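# Stack standing pallet collar squarely onto the pallet's collar

## Task

Lift the pallet collar that stands upright and set it down so it sits squarely, properly seated, on the collar already lying on the pallet.

## Robot and tools

SETUP. Four identical i2rt Big YAM arms, named arm1, arm2, arm3 and arm4, share the work. Each has six revolute joints, a two-finger gripper and a wrist camera (arm1_cam_wrist to arm4_cam_wrist). Two fixed room cameras, cam_high and cam_low, also watch. A hand reaches roughly 1.0 m out from its joint1 axis. The arms act independently; a stalled arm does not hold the others back.

FRAME. Everything uses one scene frame in metres: origin on the floor, +z upward. Each foot (base_link) faces along its own +x. Calibrated feet, x y z then quaternion wxyz: arm1 (-0.449, -0.868, 0.858; 0.721, 0.002, 0.006, 0.693); arm2 (0.221, -0.877, 0.850; 0.666, 0.001, -0.004, 0.746); arm3 (1.002, -0.052, 0.852; 0.107, 0.005, 0.005, -0.994); arm4 (-0.910, -0.163, 0.906; 0.993, 0.006, -0.002, -0.120). The hand point lies between the finger pads, about 1 cm short of the tips. Fingers extend along the hand's +z; they open and close along its y. Printed hand positions can be off, more so when stretched.

MOVE. move takes optional keys arm1, arm2, arm3, arm4 and cameras; an arm not named keeps its previous command. Each arm's object may hold:
- joints: a map from joint name to an absolute target. joint1_rad -2.879..2.879 (base yaw, positive counter-clockwise viewed from above, 0 = along the foot's +x); joint2_rad 0..3.141 (shoulder, 0 = upper arm back and level, rising then forward as it grows); joint3_rad 0..3.019 (elbow, 0 = folded); joint4_rad -1.692..1.57 (hand pitch, positive tips fingers up); joint5_rad -1.57..1.57 (hand sideways, positive toward the arm's right); joint6_rad -2.094..2.094 (roll, positive clockwise seen from behind); gripper_m 0..0.093 metres of fingertip gap. All in radians except gripper_m.
- target: one list of 7 numbers [x, y, z, qw, qx, qy, qz], an absolute hand pose in the scene frame, same form as the printed hand line. The hand travels a straight line from its hand_target pose toward it. If target is present, joints may contain only gripper_m.
- speed: top path speed in m/s, 0.002..0.5, default 0.25, valid only together with target; rotation is capped at twice that value in rad/s.
All motions in one call begin at once. Hand paths in a call finish together, paced by the slowest, and last 0.5 to 10 s, being cut off at 10 s. Each control step limits the commanded pose to 100 mm and 20 degrees from the measured hand, then damped IK drives the joints, favouring position over orientation. Expect centimetre errors, lag, detours and overspeed near full stretch. Paths ignore obstacles and other arms. A single action never exceeds 15 s. Out-of-range values get the call refused, and then the remaining move, wait and finished_scene calls of that reply are skipped; unknown keys only make that one call invalid.

OTHER TOOLS. wait(seconds 0..10, cameras) lets time pass with no new command. zoom_image(camera, region [x0, y0, x1, y1] in pixels from the top-left, at most 504x504) enlarges part of that camera's latest image; the camera must be among the latest images. read_manual(section "licences") gives only licence text. finished_scene(scene) ends the scene permanently; the collar must stay seated with no robot help. cameras: list of names, omitted/null/["all"] for all, [] for none.

RESULTS. Each robot's state, plus images in the order of the pictures line. A robot marked "as last shown" was not commanded; its status reads "not commanded" and omitted lines are unchanged. The move line gives per robot "done" or its worst status. Statuses: off_target (stopped short, may still push); time_out (joints keep a nearby target and push on; on_its_own lists them, and "held at" is a target, not a reading; send a joint its current reading to relax it); not_followed (a safety check blocked the command; "joint command not followed", or "pose unreachable" for a target); limit_stop_at_motor_heat (resend the target). Joint velocities in rad/s (gripper m/s), "within noise" when still. Joint torques in N m in joint order, positive toward larger angles, including gravity and offsets; joints 3 and 4 wrap sign beyond ±28. Gripper: gripping a hard part reads up to 0.005 narrower (or 0.002 wider) than it; closed empty reads 0.000..0.003; full force from about 0.005 below first-contact reading; open well above the reading to release.

CAUTIONS. Arms keep pushing after contact and can push hard; the collision check between arms can be late and ignores fingers, gripper housings and cameras. A hard press between two robots, including one gripper closing on another's fingers, ends the scene. Avoid knocking items off the work area or to the floor, drops, releasing moving parts and slams. Loose items may occasionally be nudged by outside disturbances. Holding loads, stretching or pushing at the unreachable heats motors: MOTOR HOT appears at 85 °C, and at 100 °C an OVER-TEMPERATURE FAULT drops that arm for 30-60 s or more.

Each tool is called after ">>>" as name(argument=value, ...) on one line, values as JSON.

## Session

>>> move()

Scene clock: 0.00 s.
Joint torques (N m): no reading
Motor temperatures (°C): arm1=[31 38 36 30 37 29 36] | arm2=[32 31 27 34 33 27 31] | arm3=[29 32 35 37 28 30 28] | arm4=[36 28 37 30 29 34 28]
Heat: arm1: hottest joint2_rad 38 °C; arm2: hottest joint4_rad 34 °C; arm3: hottest joint4_rad 37 °C; arm4: hottest joint3_rad 37 °C.
Joint velocities: within noise
arm1.joint_positions: joint1_rad=-0.398 joint2_rad=+0.470 joint3_rad=+1.390 joint4_rad=-1.240 joint5_rad=+0.115 joint6_rad=+0.097 gripper_m=+0.09396
arm1.joint_status: not commanded
arm1.hand: x=-0.3492 y=-0.7115 z=+1.4449 quat_wxyz=(-0.499, +0.372, -0.723, -0.299) (m; scene frame)
arm1.hand_target: x=-0.3509 y=-0.7153 z=+1.4564 quat_wxyz=(-0.508, +0.368, -0.717, -0.306) (m; scene frame)
arm1.hand_status: not commanded
arm2.joint_positions: joint1_rad=+0.088 joint2_rad=+0.484 joint3_rad=+1.404 joint4_rad=-1.425 joint5_rad=-0.290 joint6_rad=+0.382 gripper_m=+0.09396
arm2.joint_status: not commanded
arm2.hand: x=+0.1399 y=-0.7350 z=+1.4055 quat_wxyz=(-0.132, +0.603, -0.605, -0.503) (m; scene frame)
arm2.hand_target: x=+0.1405 y=-0.7382 z=+1.4154 quat_wxyz=(-0.138, +0.600, -0.600, -0.511) (m; scene frame)
arm2.hand_status: not commanded
arm3.joint_positions: joint1_rad=-0.295 joint2_rad=+0.553 joint3_rad=+1.337 joint4_rad=-1.279 joint5_rad=+0.134 joint6_rad=+0.463 gripper_m=+0.09396
arm3.joint_status: not commanded
arm3.hand: x=+0.7796 y=-0.0168 z=+1.3910 quat_wxyz=(-0.035, -0.819, +0.261, +0.511) (m; scene frame)
arm3.hand_target: x=+0.7824 y=-0.0171 z=+1.4028 quat_wxyz=(-0.037, -0.812, +0.259, +0.522) (m; scene frame)
arm3.hand_status: not commanded
arm4.joint_positions: joint1_rad=+0.170 joint2_rad=+0.616 joint3_rad=+1.374 joint4_rad=-1.499 joint5_rad=+0.177 joint6_rad=-0.496 gripper_m=+0.09396
arm4.joint_status: not commanded
arm4.hand: x=-0.7070 y=-0.2144 z=+1.4101 quat_wxyz=(-0.367, +0.155, -0.899, +0.185) (m; scene frame)
arm4.hand_target: x=-0.7087 y=-0.2144 z=+1.4233 quat_wxyz=(-0.381, +0.153, -0.892, +0.188) (m; scene frame)
arm4.hand_status: not commanded
pictures: arm1_cam_wrist, arm2_cam_wrist, arm3_cam_wrist, arm4_cam_wrist, cam_high, cam_low
Images, in order (width x height): arm1_cam_wrist 672x504, arm2_cam_wrist 672x504, arm3_cam_wrist 672x504, arm4_cam_wrist 672x504, cam_high 672x504, cam_low 672x504.

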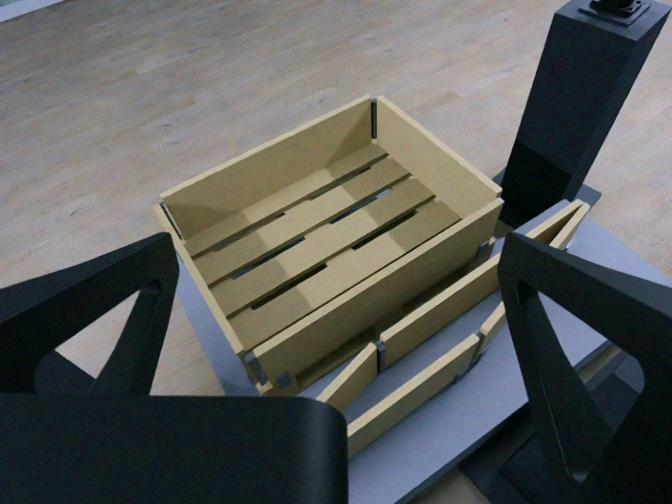

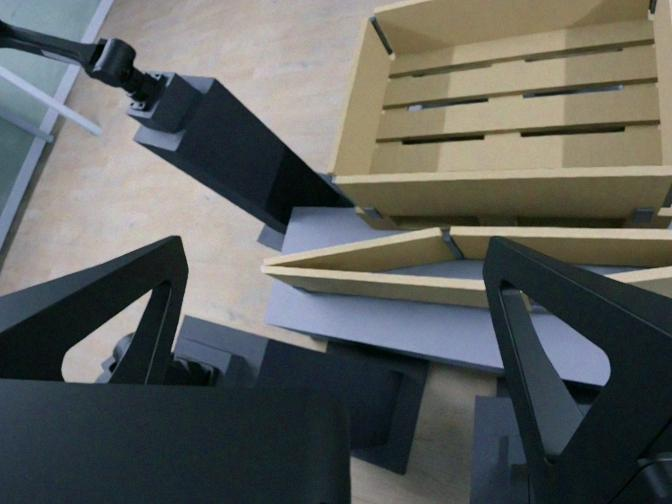

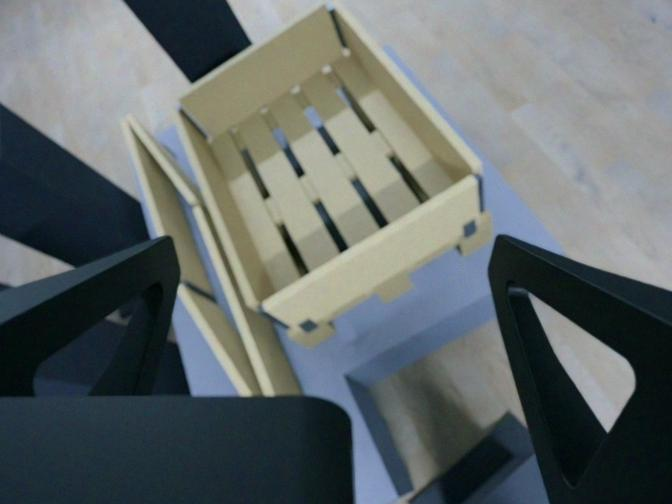

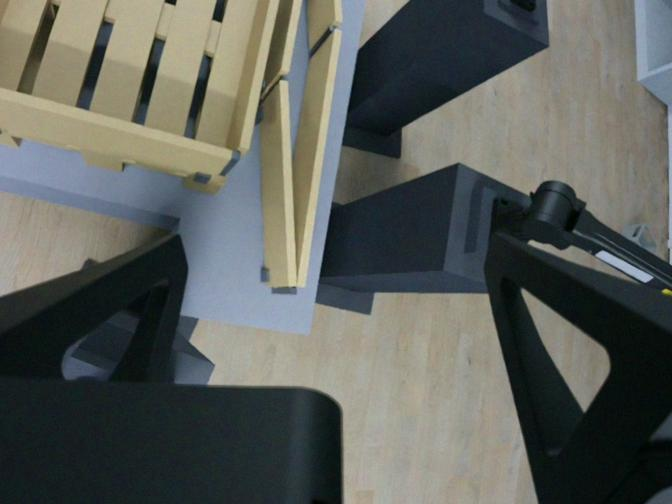

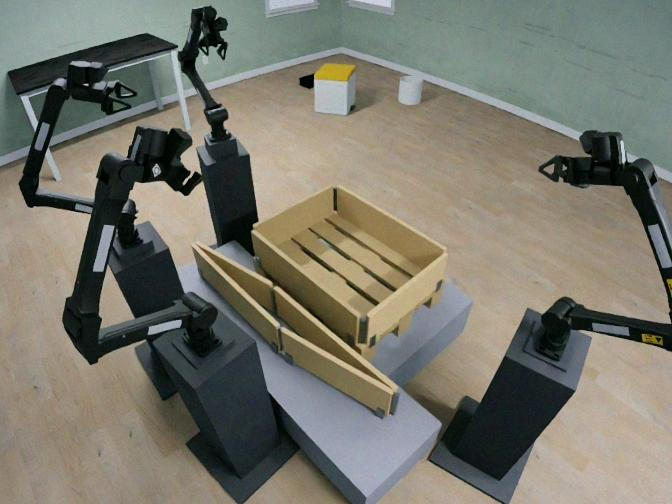

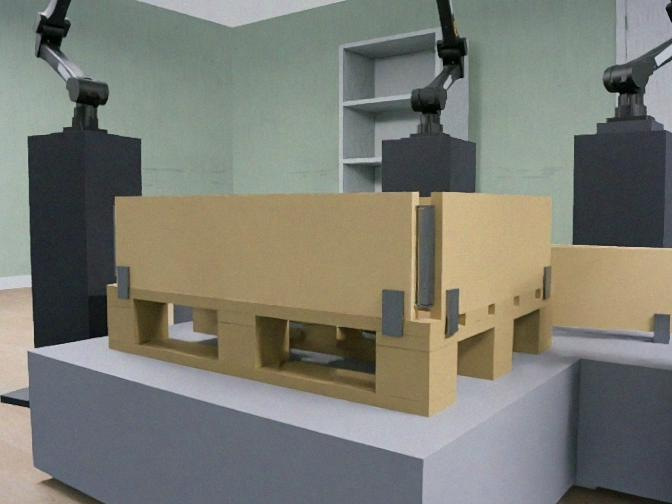

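>>> zoom_image(camera="cam_high", region=[170, 170, 480, 430])

>>> zoom_image(camera="arm2_cam_wrist", region=[240, 0, 672, 320])

>>> zoom_image(camera="arm1_cam_wrist", region=[130, 80, 620, 480])

>>> zoom_image(camera="arm4_cam_wrist", region=[0, 0, 400, 350])

>>> zoom_image(camera="arm3_cam_wrist", region=[80, 0, 540, 420])

>>> zoom_image(camera="cam_low", region=[380, 170, 672, 420])

Scaled by 1.626 (camera's finer frame: 960x720).

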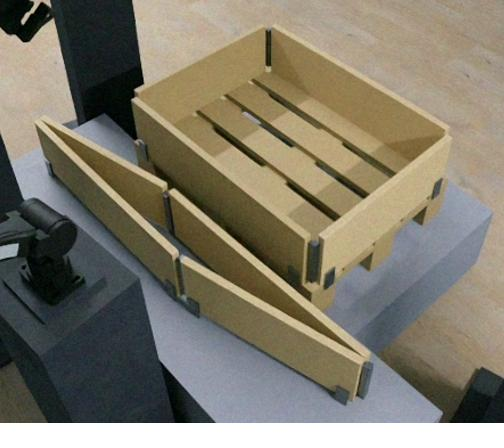

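Scaled by 1.167 (camera's finer frame: 960x720).

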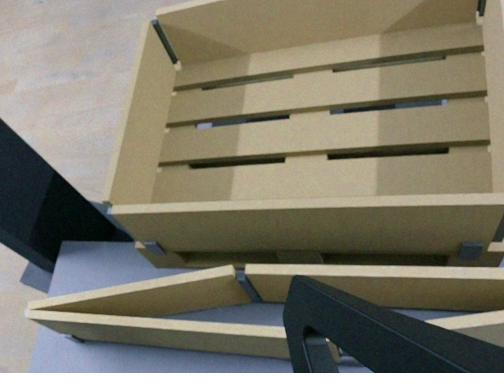

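Scaled by 1.029 (camera's finer frame: 960x720).

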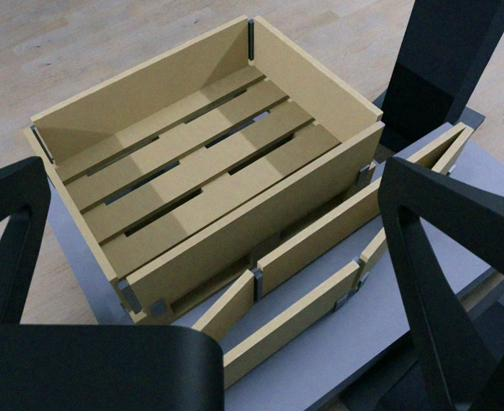

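Scaled by 1.260 (camera's finer frame: 960x720).

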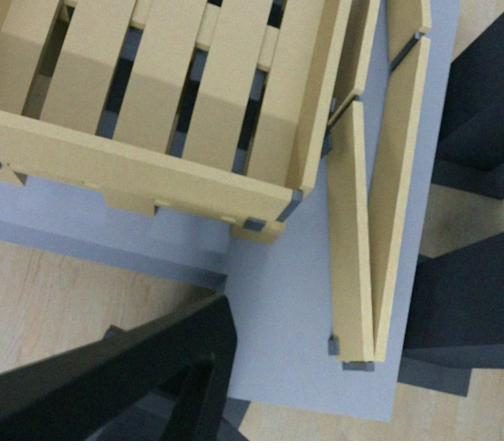

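Scaled by 1.096 (camera's finer frame: 960x720).

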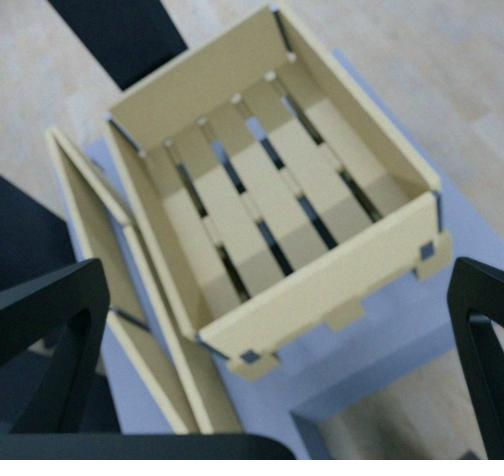

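Scaled by 1.726 (camera's finer frame: 960x720).

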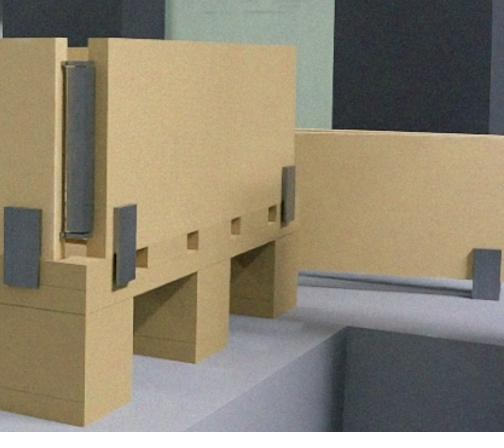

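>>> move(arm3={"target":[0.53,-0.47,0.68,0,0.9965,0.0837,0],"speed":0.3}, arm4={"target":[-0.52,-0.49,0.68,0,-0.0837,0.9965,0],"speed":0.3})

Scene clock: 73.43 s.
Joint torques (N m): arm1=[-0.03 4.48 10.33 1.95 -0.01 0.01] | arm2=[0.38 4.84 9.26 1.63 -0.14 -0.22] | arm3=[2.43 -19.84 9.03 -0.03 -0.06 -0.22] | arm4=[-0.62 -17.61 6.53 -0.01 0.06 -0.18]
Motor temperatures (°C): arm1=[31 38 40 30 35 28 34] | arm2=[32 31 32 33 32 26 30] | arm3=[29 32 44 37 28 29 28] | arm4=[36 28 46 30 28 33 28]
Heat: arm1: hottest joint3_rad 40 °C; arm2: hottest joint4_rad 33 °C; arm3: hottest joint3_rad 44 °C; arm4: hottest joint3_rad 46 °C.
move: arm3 off_target; arm4 off_target
Joint velocities: within noise
arm1, arm2: as last shown
arm3.joint_positions: joint1_rad=+0.498 joint2_rad=+2.377 joint3_rad=+1.622 joint4_rad=-0.822 joint5_rad=+0.003 joint6_rad=+0.582 gripper_m=+0.09396
arm3.joint_status: not commanded
arm3.hand: x=+0.5347 y=-0.4543 z=+0.6795 quat_wxyz=(+0.008, -0.998, -0.065, -0.006)
arm3.hand_target: x=+0.5314 y=-0.4687 z=+0.6817 quat_wxyz=(+0.003, -0.997, -0.080, -0.001)
arm3.hand_status: off_target (0.016 m and 2.4 deg from the pose sent, 0.879 m and 74.9 deg at the start)
arm4.joint_positions: joint1_rad=-0.449 joint2_rad=+2.319 joint3_rad=+1.211 joint4_rad=-0.468 joint5_rad=+0.011 joint6_rad=-0.849 gripper_m=+0.09396
arm4.joint_status: not commanded
arm4.hand: x=-0.5253 y=-0.4787 z=+0.6791 quat_wxyz=(+0.002, +0.080, -0.997, -0.004)
arm4.hand_target: x=-0.5209 y=-0.4906 z=+0.6814 quat_wxyz=(+0.000, +0.078, -0.997, +0.000)
arm4.hand_status: off_target (0.013 m and 0.6 deg from the pose sent, 0.803 m and 49.4 deg at the start)
pictures: arm1_cam_wrist, arm2_cam_wrist, arm3_cam_wrist, arm4_cam_wrist, cam_high, cam_low
Images, in order (width x height): arm1_cam_wrist 672x504, arm2_cam_wrist 672x504, arm3_cam_wrist 672x504, arm4_cam_wrist 672x504, cam_high 672x504, cam_low 672x504.

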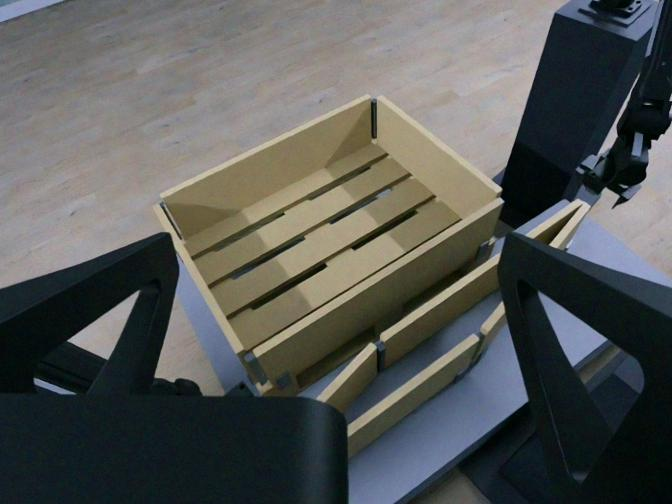

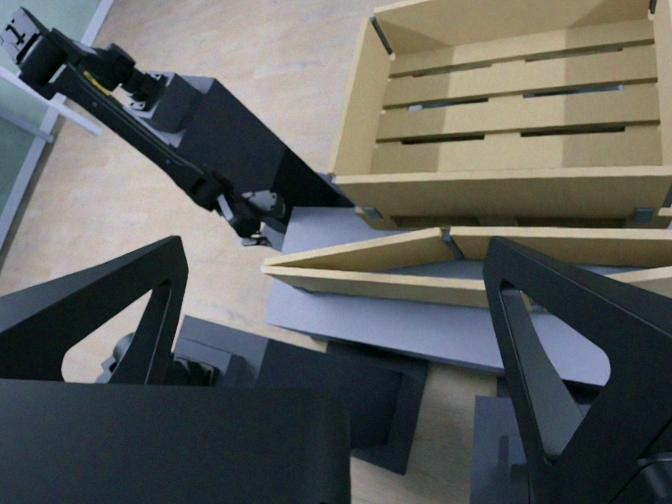

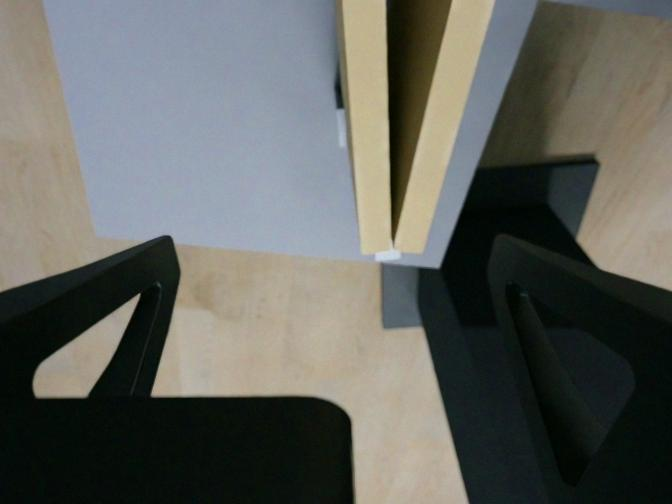

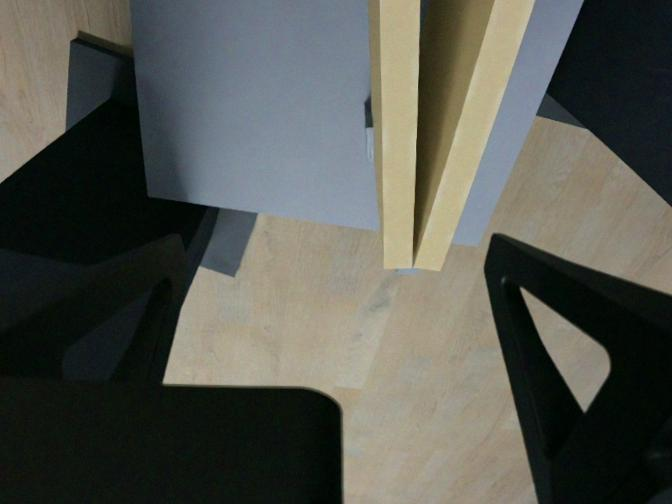

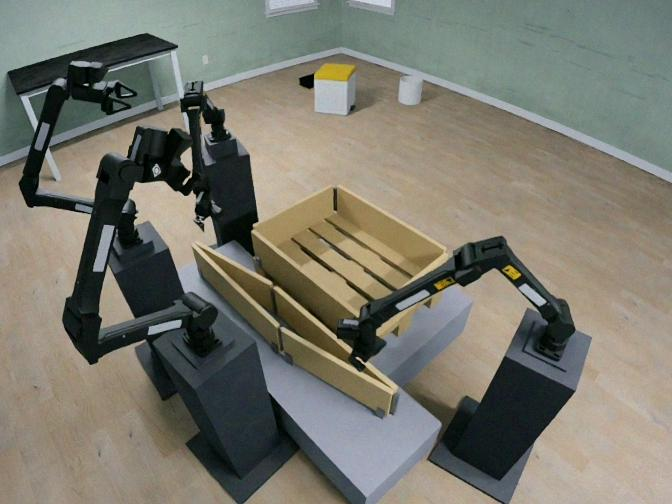

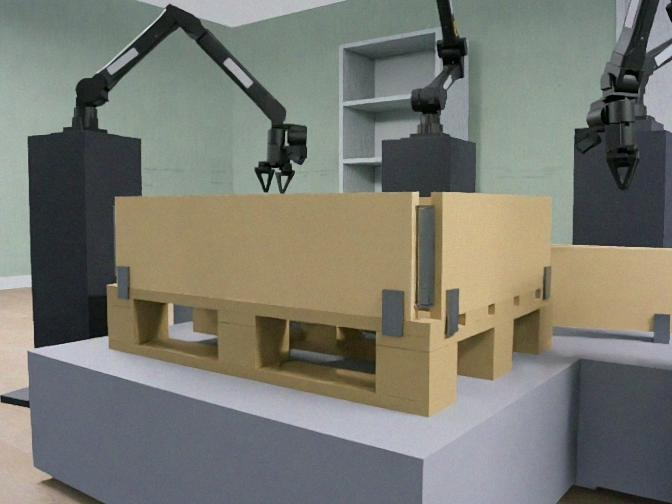

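>>> move(arm3={"target":[0.535,-0.445,0.56,0,0.9914,0.1305,0],"speed":0.2}, arm4={"target":[-0.535,-0.535,0.56,0,-0.1305,0.9914,0],"speed":0.2})

Scene clock: 92.77 s.
Joint torques (N m): arm1=[-0.03 4.48 10.35 1.94 -0.02 0.01] | arm2=[0.32 4.84 9.25 1.62 -0.14 -0.22] | arm3=[0.44 -20.25 7.19 0.58 -0.07 -0.23] | arm4=[0.26 -18.78 5.08 0.84 -0.06 -0.25]
Motor temperatures (°C): arm1=[31 38 40 30 35 28 34] | arm2=[32 31 32 33 31 26 30] | arm3=[29 35 45 36 28 29 27] | arm4=[36 29 45 30 28 32 28]
Heat: arm1: hottest joint3_rad 40 °C; arm2: hottest joint4_rad 33 °C; arm3: hottest joint3_rad 45 °C; arm4: hottest joint3_rad 45 °C.
move: arm3 off_target; arm4 off_target
Joint velocities: within noise
arm1, arm2: as last shown
arm3.joint_positions: joint1_rad=+0.498 joint2_rad=+2.594 joint3_rad=+1.645 joint4_rad=-0.638 joint5_rad=+0.001 joint6_rad=+0.455 gripper_m=+0.09396
arm3.joint_status: not commanded
arm3.hand: x=+0.5513 y=-0.4399 z=+0.5568 quat_wxyz=(+0.010, -0.992, -0.128, -0.012)
arm3.hand_target: x=+0.5351 y=-0.4445 z=+0.5603 quat_wxyz=(+0.001, -0.991, -0.130, +0.001)
arm3.hand_status: off_target (0.017 m and 1.8 deg from the pose sent, 0.120 m and 7.6 deg at the start)
arm4.joint_positions: joint1_rad=-0.540 joint2_rad=+2.626 joint3_rad=+1.422 joint4_rad=-0.392 joint5_rad=+0.014 joint6_rad=-1.033 gripper_m=+0.09396
arm4.joint_status: not commanded
arm4.hand: x=-0.5433 y=-0.5233 z=+0.5599 quat_wxyz=(+0.009, +0.127, -0.992, -0.011)
arm4.hand_target: x=-0.5354 y=-0.5345 z=+0.5603 quat_wxyz=(+0.001, +0.130, -0.991, +0.000)
arm4.hand_status: off_target (0.014 m and 1.7 deg from the pose sent, 0.132 m and 5.8 deg at the start)
pictures: arm1_cam_wrist, arm2_cam_wrist, arm3_cam_wrist, arm4_cam_wrist, cam_high, cam_low
Images, in order (width x height): arm1_cam_wrist 672x504, arm2_cam_wrist 672x504, arm3_cam_wrist 672x504, arm4_cam_wrist 672x504, cam_high 672x504, cam_low 672x504.

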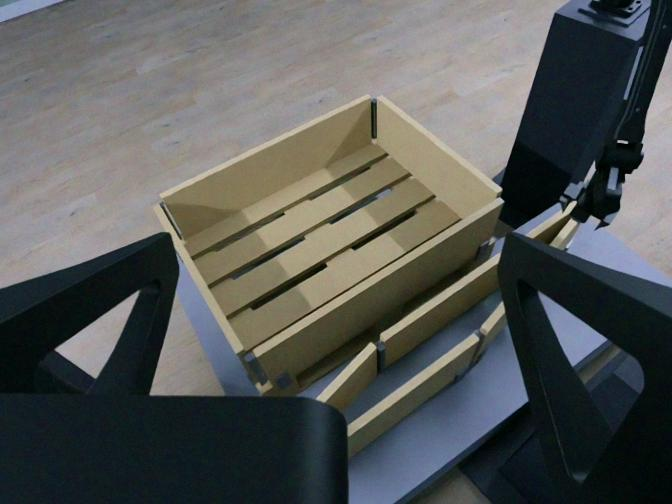

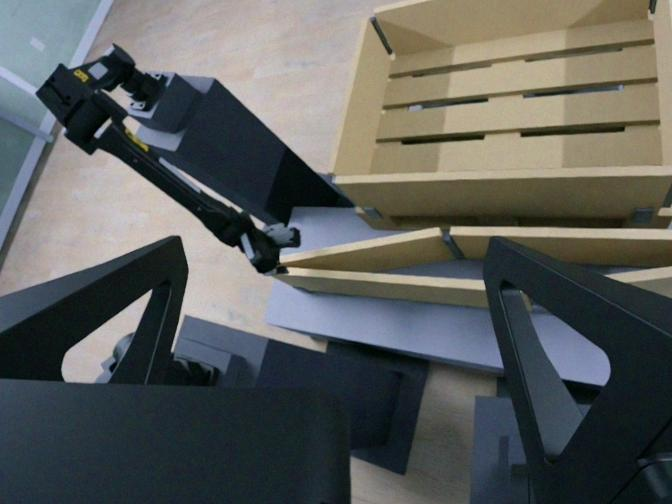

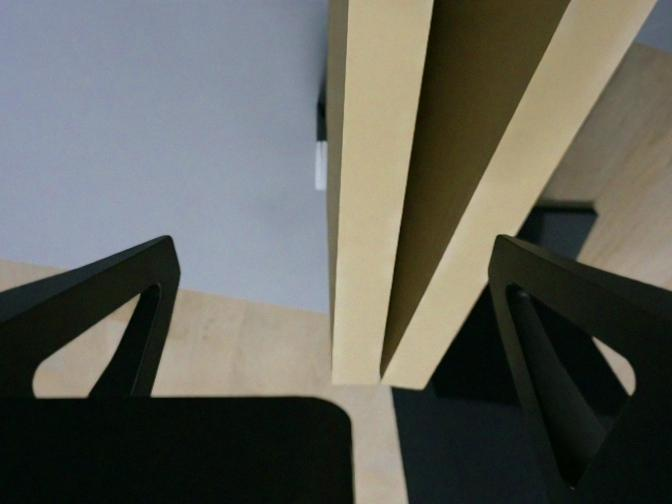

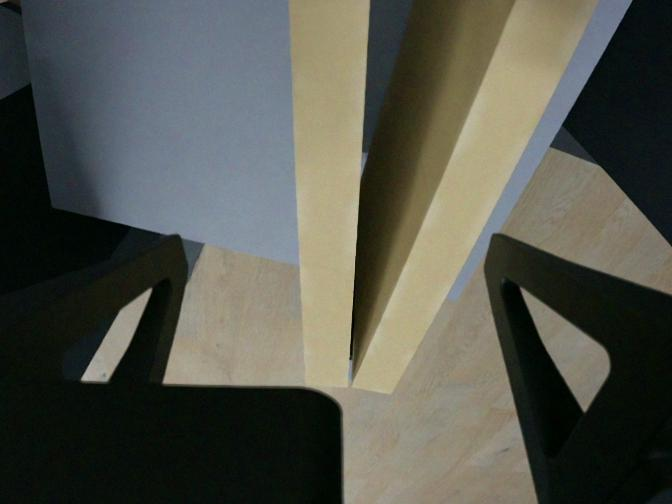

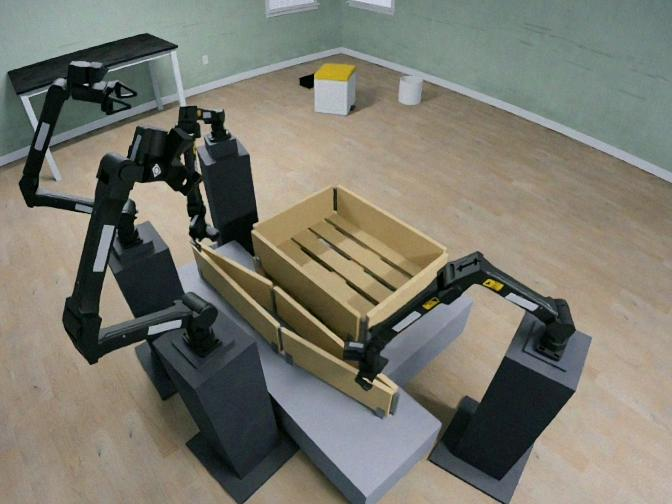

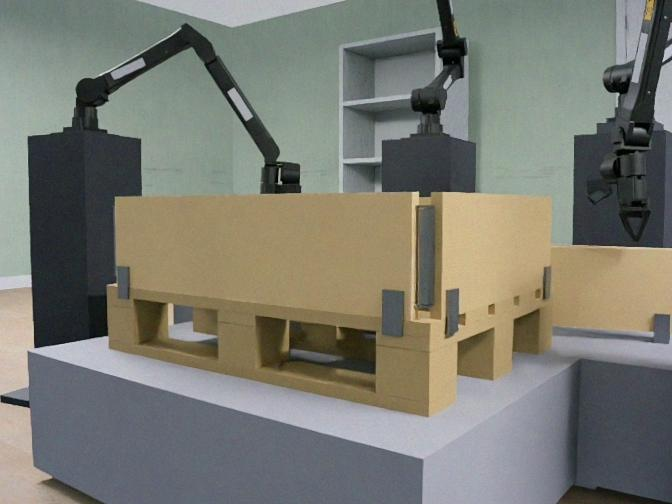

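>>> move(arm3={"target":[0.472,-0.450,0.565,0,0.9923,0.1236,0],"speed":0.15,"joints":{"gripper_m":0.05}}, arm4={"target":[-0.474,-0.514,0.565,0,-0.1236,0.9923,0],"speed":0.15,"joints":{"gripper_m":0.05}}, cameras=["arm3_cam_wrist","arm4_cam_wrist"])

Scene clock: 117.30 s.
Joint torques (N m): arm1=[-0.03 4.42 10.35 1.92 -0.02 0.01] | arm2=[0.38 4.84 9.26 1.63 -0.14 -0.22] | arm3=[0.67 -21.19 8.87 0.02 -0.05 -0.23] | arm4=[0.38 -19.31 6.34 -0.01 -0.06 0.01]
Motor temperatures (°C): arm1=[31 38 41 30 34 28 33] | arm2=[32 31 33 33 31 26 29] | arm3=[29 37 43 36 28 28 27] | arm4=[36 32 42 29 28 32 28]
Heat: arm1: hottest joint3_rad 41 °C; arm2: hottest joint3_rad 33 °C; arm3: hottest joint3_rad 43 °C; arm4: hottest joint3_rad 42 °C.
move: arm3 off_target; arm4 done
Joint velocities: within noise
arm1, arm2: as last shown
arm3.joint_positions: joint1_rad=+0.435 joint2_rad=+2.667 joint3_rad=+1.867 joint4_rad=-0.768 joint5_rad=-0.002 joint6_rad=+0.412 gripper_m=+0.05007
arm3.joint_status: all done
arm3.hand: x=+0.4818 y=-0.4460 z=+0.5661 quat_wxyz=(+0.003, -0.993, -0.118, -0.004)
arm3.hand_target: x=+0.4722 y=-0.4498 z=+0.5653 quat_wxyz=(+0.000, -0.992, -0.124, +0.000)
arm3.hand_status: off_target (0.011 m and 0.9 deg from the pose sent, 0.080 m and 1.8 deg at the start)
arm4.joint_positions: joint1_rad=-0.440 joint2_rad=+2.645 joint3_rad=+1.522 joint4_rad=-0.447 joint5_rad=+0.014 joint6_rad=-0.950 gripper_m=+0.05007
arm4.joint_status: all done
arm4.hand: x=-0.4800 y=-0.5087 z=+0.5658 quat_wxyz=(+0.001, +0.135, -0.991, +0.000)
arm4.hand_target: x=-0.4738 y=-0.5143 z=+0.5652 quat_wxyz=(-0.001, +0.128, -0.992, +0.001)
arm4.hand_status: done (0.008 m and 1.3 deg from the pose sent, 0.070 m and 1.7 deg at the start)
Images, in order (width x height): arm3_cam_wrist 672x504, arm4_cam_wrist 672x504.

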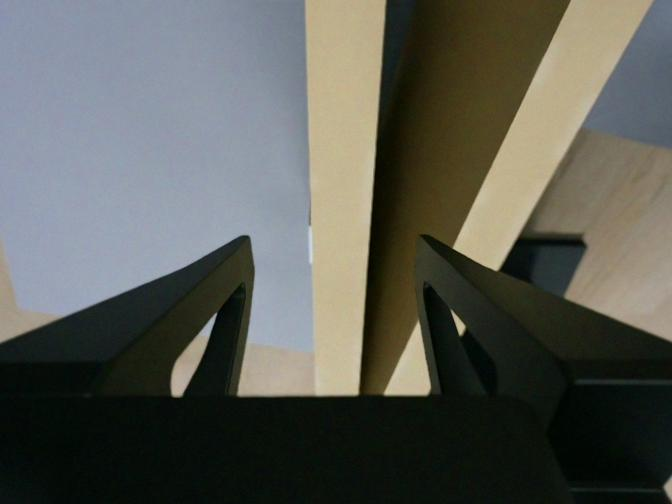

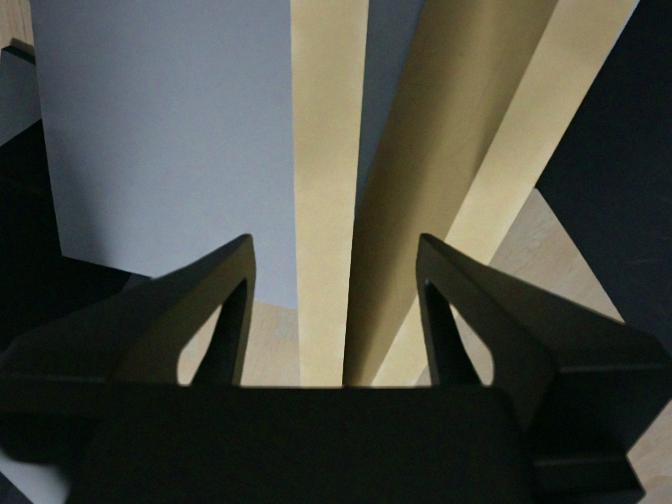

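>>> move(arm3={"target":[0.470,-0.449,0.508,0,0.9923,0.1236,0],"speed":0.08}, arm4={"target":[-0.472,-0.511,0.508,0,-0.1236,0.9923,0],"speed":0.08})

Scene clock: 126.20 s.
Joint torques (N m): arm1=[-0.03 4.48 10.35 1.92 -0.01 0.01] | arm2=[0.38 4.89 9.26 1.62 -0.14 -0.22] | arm3=[0.73 -21.48 8.5 0.55 -0.04 -0.22] | arm4=[0.85 -19.49 5.82 0.95 -0.07 0.01]
Motor temperatures (°C): arm1=[31 38 41 30 34 28 33] | arm2=[32 31 33 33 31 26 29] | arm3=[29 38 43 36 28 28 27] | arm4=[36 33 42 29 28 32 28]
Heat: arm1: hottest joint3_rad 41 °C; arm2: hottest joint3_rad 33 °C; arm3: hottest joint3_rad 43 °C; arm4: hottest joint3_rad 42 °C.
move: arm3 off_target; arm4 off_target
Joint velocities: within noise
arm1, arm2: as last shown
arm3.joint_positions: joint1_rad=+0.435 joint2_rad=+2.797 joint3_rad=+1.965 joint4_rad=-0.751 joint5_rad=-0.002 joint6_rad=+0.410 gripper_m=+0.05007
arm3.joint_status: not commanded
arm3.hand: x=+0.4830 y=-0.4449 z=+0.5096 quat_wxyz=(+0.007, -0.993, -0.119, -0.011)
arm3.hand_target: x=+0.4704 y=-0.4487 z=+0.5083 quat_wxyz=(+0.000, -0.992, -0.124, +0.000)
arm3.hand_status: off_target (0.014 m and 1.5 deg from the pose sent, 0.059 m and 0.9 deg at the start)
arm4.joint_positions: joint1_rad=-0.440 joint2_rad=+2.782 joint3_rad=+1.623 joint4_rad=-0.441 joint5_rad=+0.014 joint6_rad=-0.935 gripper_m=+0.05007
arm4.joint_status: not commanded
arm4.hand: x=-0.4852 y=-0.5036 z=+0.5089 quat_wxyz=(+0.011, +0.127, -0.992, -0.011)
arm4.hand_target: x=-0.4724 y=-0.5106 z=+0.5084 quat_wxyz=(+0.000, +0.123, -0.992, +0.000)
arm4.hand_status: off_target (0.015 m and 1.9 deg from the pose sent, 0.058 m and 1.3 deg at the start)
pictures: arm1_cam_wrist, arm2_cam_wrist, arm3_cam_wrist, arm4_cam_wrist, cam_high, cam_low
Images, in order (width x height): arm1_cam_wrist 672x504, arm2_cam_wrist 672x504, arm3_cam_wrist 672x504, arm4_cam_wrist 672x504, cam_high 672x504, cam_low 672x504.

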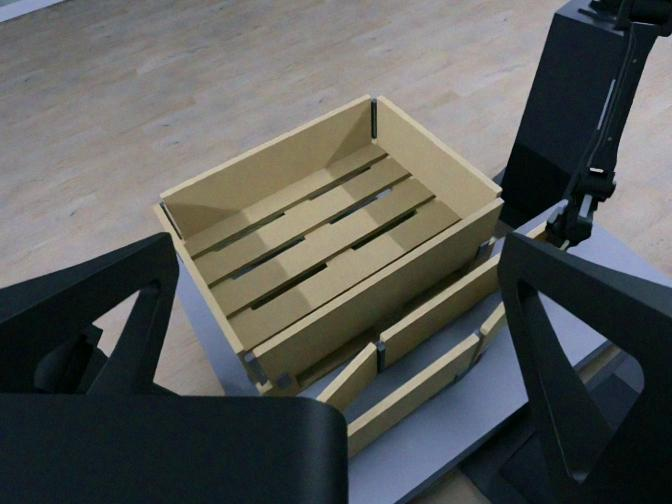

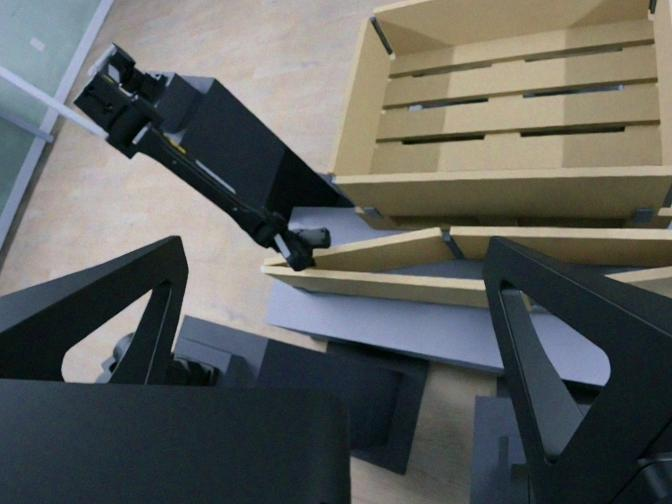

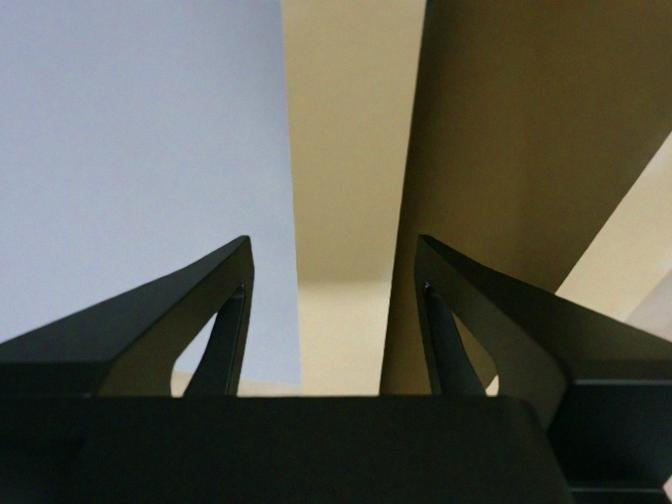

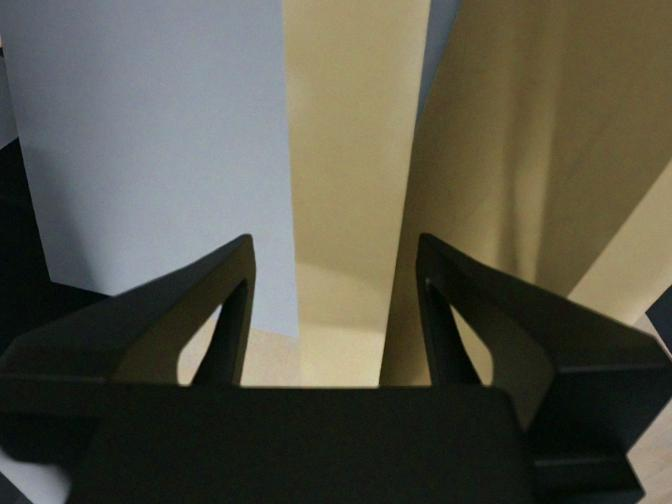

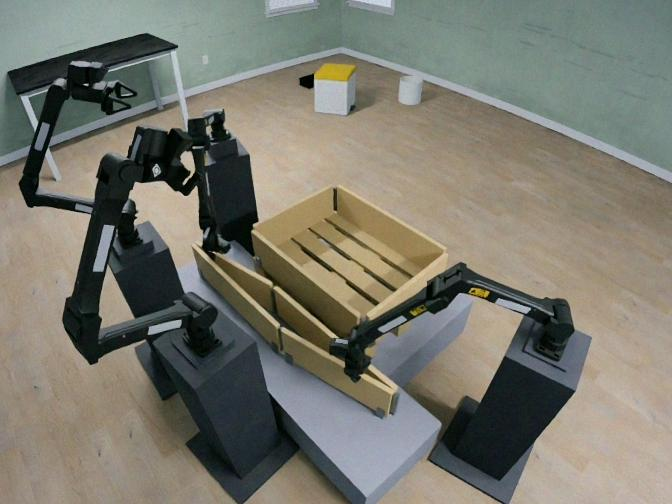

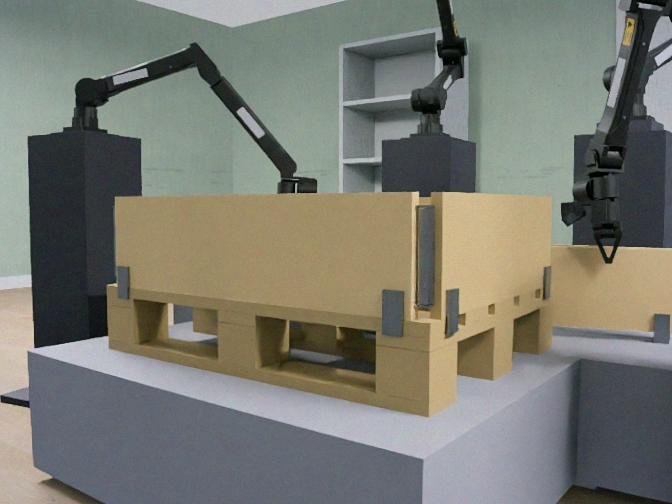

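>>> move(arm3={"joints":{"gripper_m":0.01}}, arm4={"joints":{"gripper_m":0.01}}, cameras=["arm3_cam_wrist","arm4_cam_wrist"])

Scene clock: 130.13 s.
Joint torques (N m): arm1=[0.03 4.48 10.33 1.92 -0.01 0.01] | arm2=[0.38 4.84 9.26 1.62 -0.14 -0.22] | arm3=[0.73 -21.48 8.53 0.55 0.07 -0.22] | arm4=[1.08 -19.6 5.7 0.76 -0.25 -0.05]
Motor temperatures (°C): arm1=[31 38 41 30 34 28 33] | arm2=[32 31 33 33 31 26 29] | arm3=[29 38 43 36 28 28 27] | arm4=[35 32 41 29 28 32 28]
Heat: arm1: hottest joint3_rad 41 °C; arm2: hottest joint3_rad 33 °C; arm3: hottest joint3_rad 43 °C; arm4: hottest joint3_rad 41 °C.
move: arm3 off_target; arm4 off_target
Joint velocities: within noise
arm1, arm2: as last shown
arm3.joint_positions: joint1_rad=+0.435 joint2_rad=+2.797 joint3_rad=+1.965 joint4_rad=-0.751 joint5_rad=-0.005 joint6_rad=+0.410 gripper_m=+0.02069
arm3.joint_status: gripper_m off_target (ended at +0.02072, target +0.01000)
arm3.hand: x=+0.4833 y=-0.4454 z=+0.5096 quat_wxyz=(+0.006, -0.993, -0.119, -0.011)
arm3.hand_target: x=+0.4704 y=-0.4487 z=+0.5083 quat_wxyz=(+0.000, -0.992, -0.123, +0.000)
arm3.hand_status: not commanded
arm4.joint_positions: joint1_rad=-0.441 joint2_rad=+2.783 joint3_rad=+1.625 joint4_rad=-0.433 joint5_rad=+0.019 joint6_rad=-0.921 gripper_m=+0.01882
arm4.joint_status: gripper_m off_target (ended at +0.01885, target +0.01000)
arm4.hand: x=-0.4836 y=-0.5061 z=+0.5090 quat_wxyz=(+0.010, +0.120, -0.993, -0.007)
arm4.hand_target: x=-0.4719 y=-0.5110 z=+0.5084 quat_wxyz=(-0.001, +0.119, -0.993, +0.000)
arm4.hand_status: not commanded
Images, in order (width x height): arm3_cam_wrist 672x504, arm4_cam_wrist 672x504.

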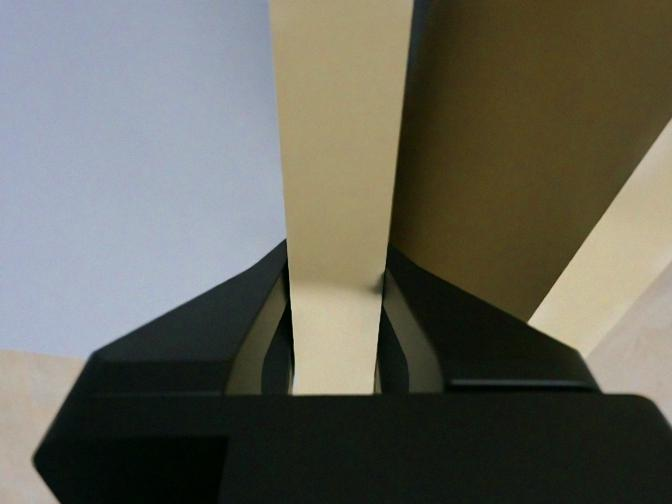

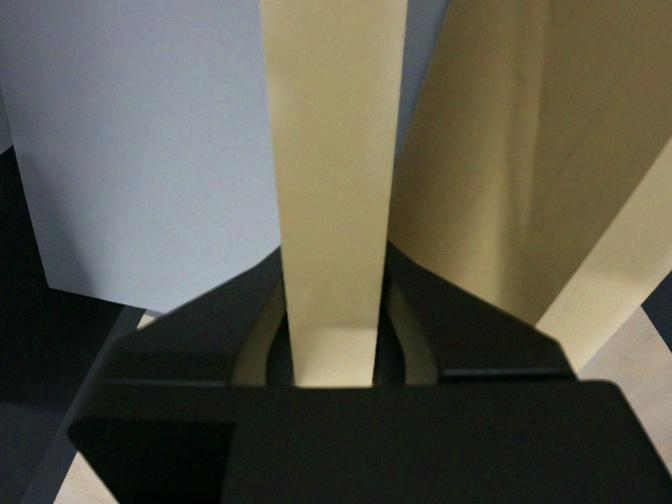

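>>> move(arm3={"target":[0.4704,-0.4487,0.60,0,0.9928,0.119,0],"speed":0.1}, arm4={"target":[-0.472,-0.511,0.60,0,-0.119,0.9928,0],"speed":0.1})

Scene clock: 134.23 s.
Joint torques (N m): arm1=[0.03 4.48 10.33 1.94 -0.02 0.01] | arm2=[0.32 4.84 9.28 1.62 -0.14 -0.22] | arm3=[3.19 -33.55 4.56 -1.69 -0.59 0.13] | arm4=[-2.02 -30.04 0.75 -1.68 0.31 -0.32]
Motor temperatures (°C): arm1=[31 38 41 30 34 28 33] | arm2=[32 31 33 33 31 26 29] | arm3=[29 38 43 36 28 28 28] | arm4=[35 32 41 29 28 32 28]
Heat: arm1: hottest joint3_rad 41 °C; arm2: hottest joint3_rad 33 °C; arm3: hottest joint3_rad 43 °C; arm4: hottest joint3_rad 41 °C.
move: arm3 off_target; arm4 off_target
Joint velocities: within noise
arm1, arm2: as last shown
arm3.joint_positions: joint1_rad=+0.403 joint2_rad=+2.758 joint3_rad=+1.882 joint4_rad=-0.733 joint5_rad=+0.021 joint6_rad=+0.374 gripper_m=+0.02069
arm3.joint_status: not commanded
arm3.hand: x=+0.4863 y=-0.4126 z=+0.5137 quat_wxyz=(+0.023, -0.992, -0.122, -0.017)
arm3.hand_target: x=+0.4672 y=-0.4487 z=+0.5928 quat_wxyz=(+0.000, -0.992, -0.124, +0.008)
arm3.hand_status: off_target (0.095 m and 3.3 deg from the pose sent, 0.091 m and 1.4 deg at the start)
arm4.joint_positions: joint1_rad=-0.405 joint2_rad=+2.731 joint3_rad=+1.535 joint4_rad=-0.412 joint5_rad=-0.004 joint6_rad=-0.888 gripper_m=+0.01885
arm4.joint_status: not commanded
arm4.hand: x=-0.4866 y=-0.4748 z=+0.5234 quat_wxyz=(+0.008, +0.121, -0.992, -0.020)
arm4.hand_target: x=-0.4695 y=-0.5104 z=+0.5914 quat_wxyz=(-0.007, +0.118, -0.993, +0.001)
arm4.hand_status: off_target (0.086 m and 2.5 deg from the pose sent, 0.092 m and 1.4 deg at the start)
pictures: arm1_cam_wrist, arm2_cam_wrist, arm3_cam_wrist, arm4_cam_wrist, cam_high, cam_low
Images, in order (width x height): arm1_cam_wrist 672x504, arm2_cam_wrist 672x504, arm3_cam_wrist 672x504, arm4_cam_wrist 672x504, cam_high 672x504, cam_low 672x504.

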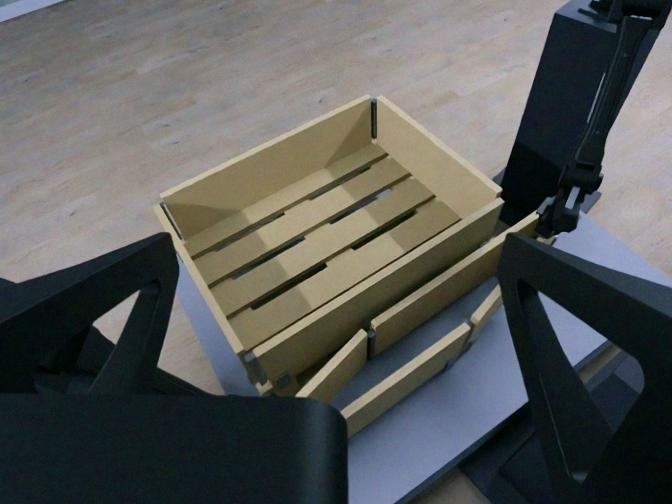

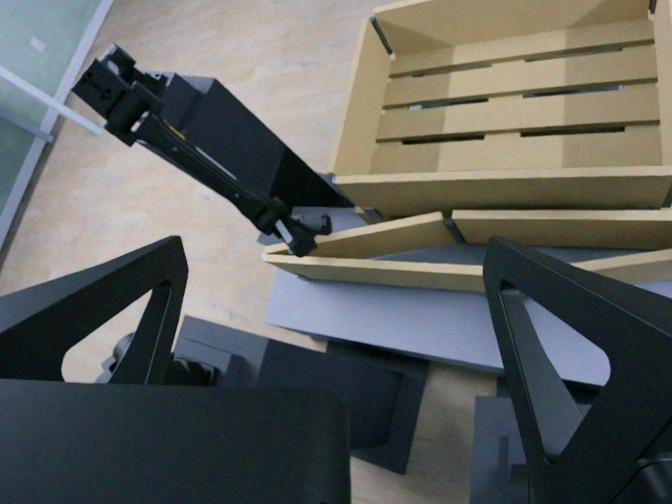

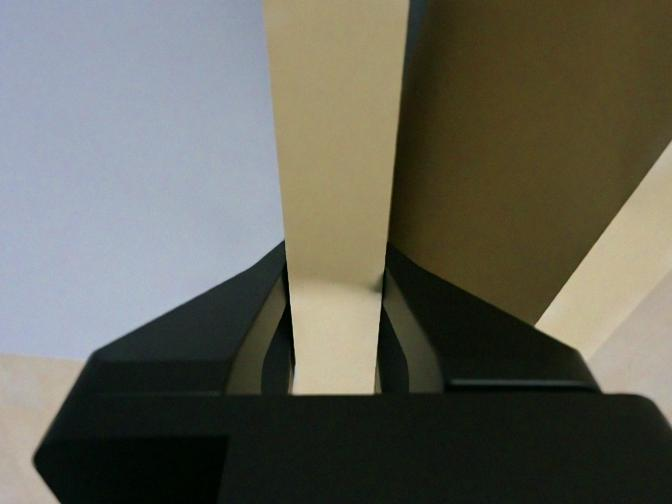

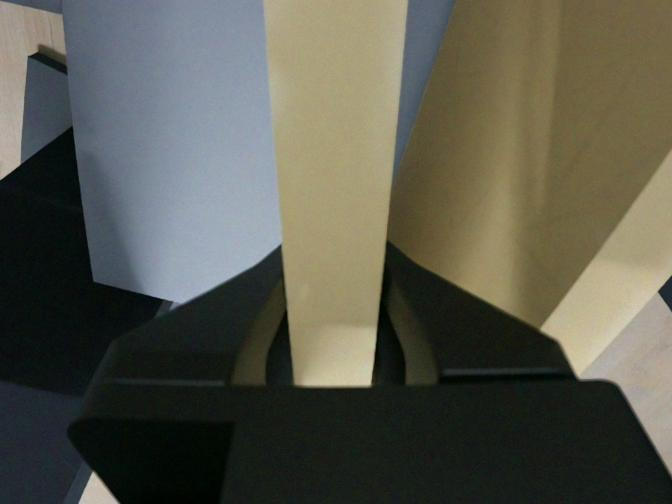

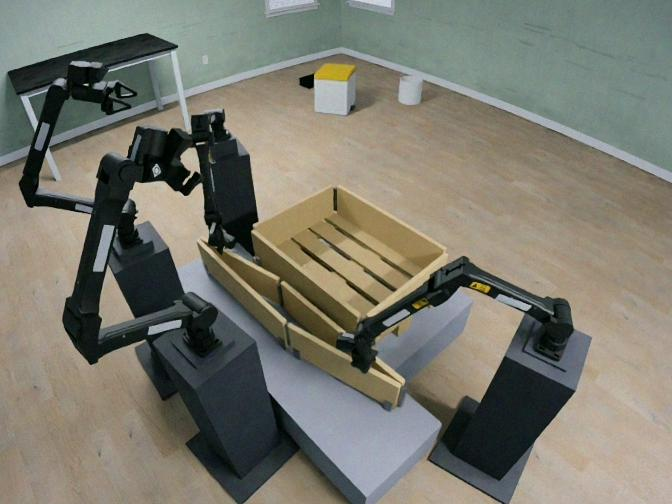

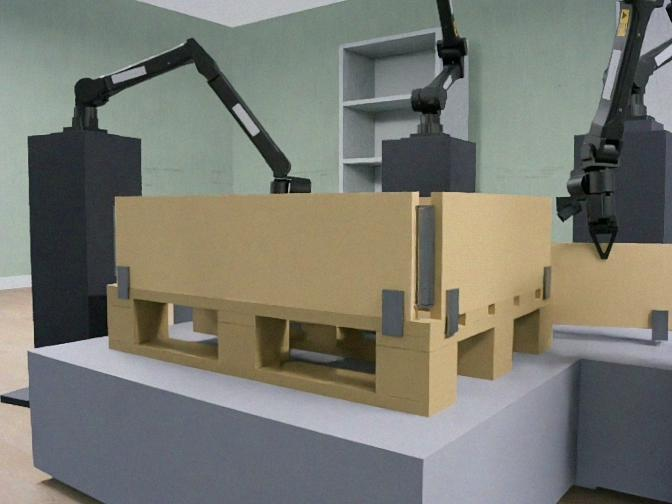

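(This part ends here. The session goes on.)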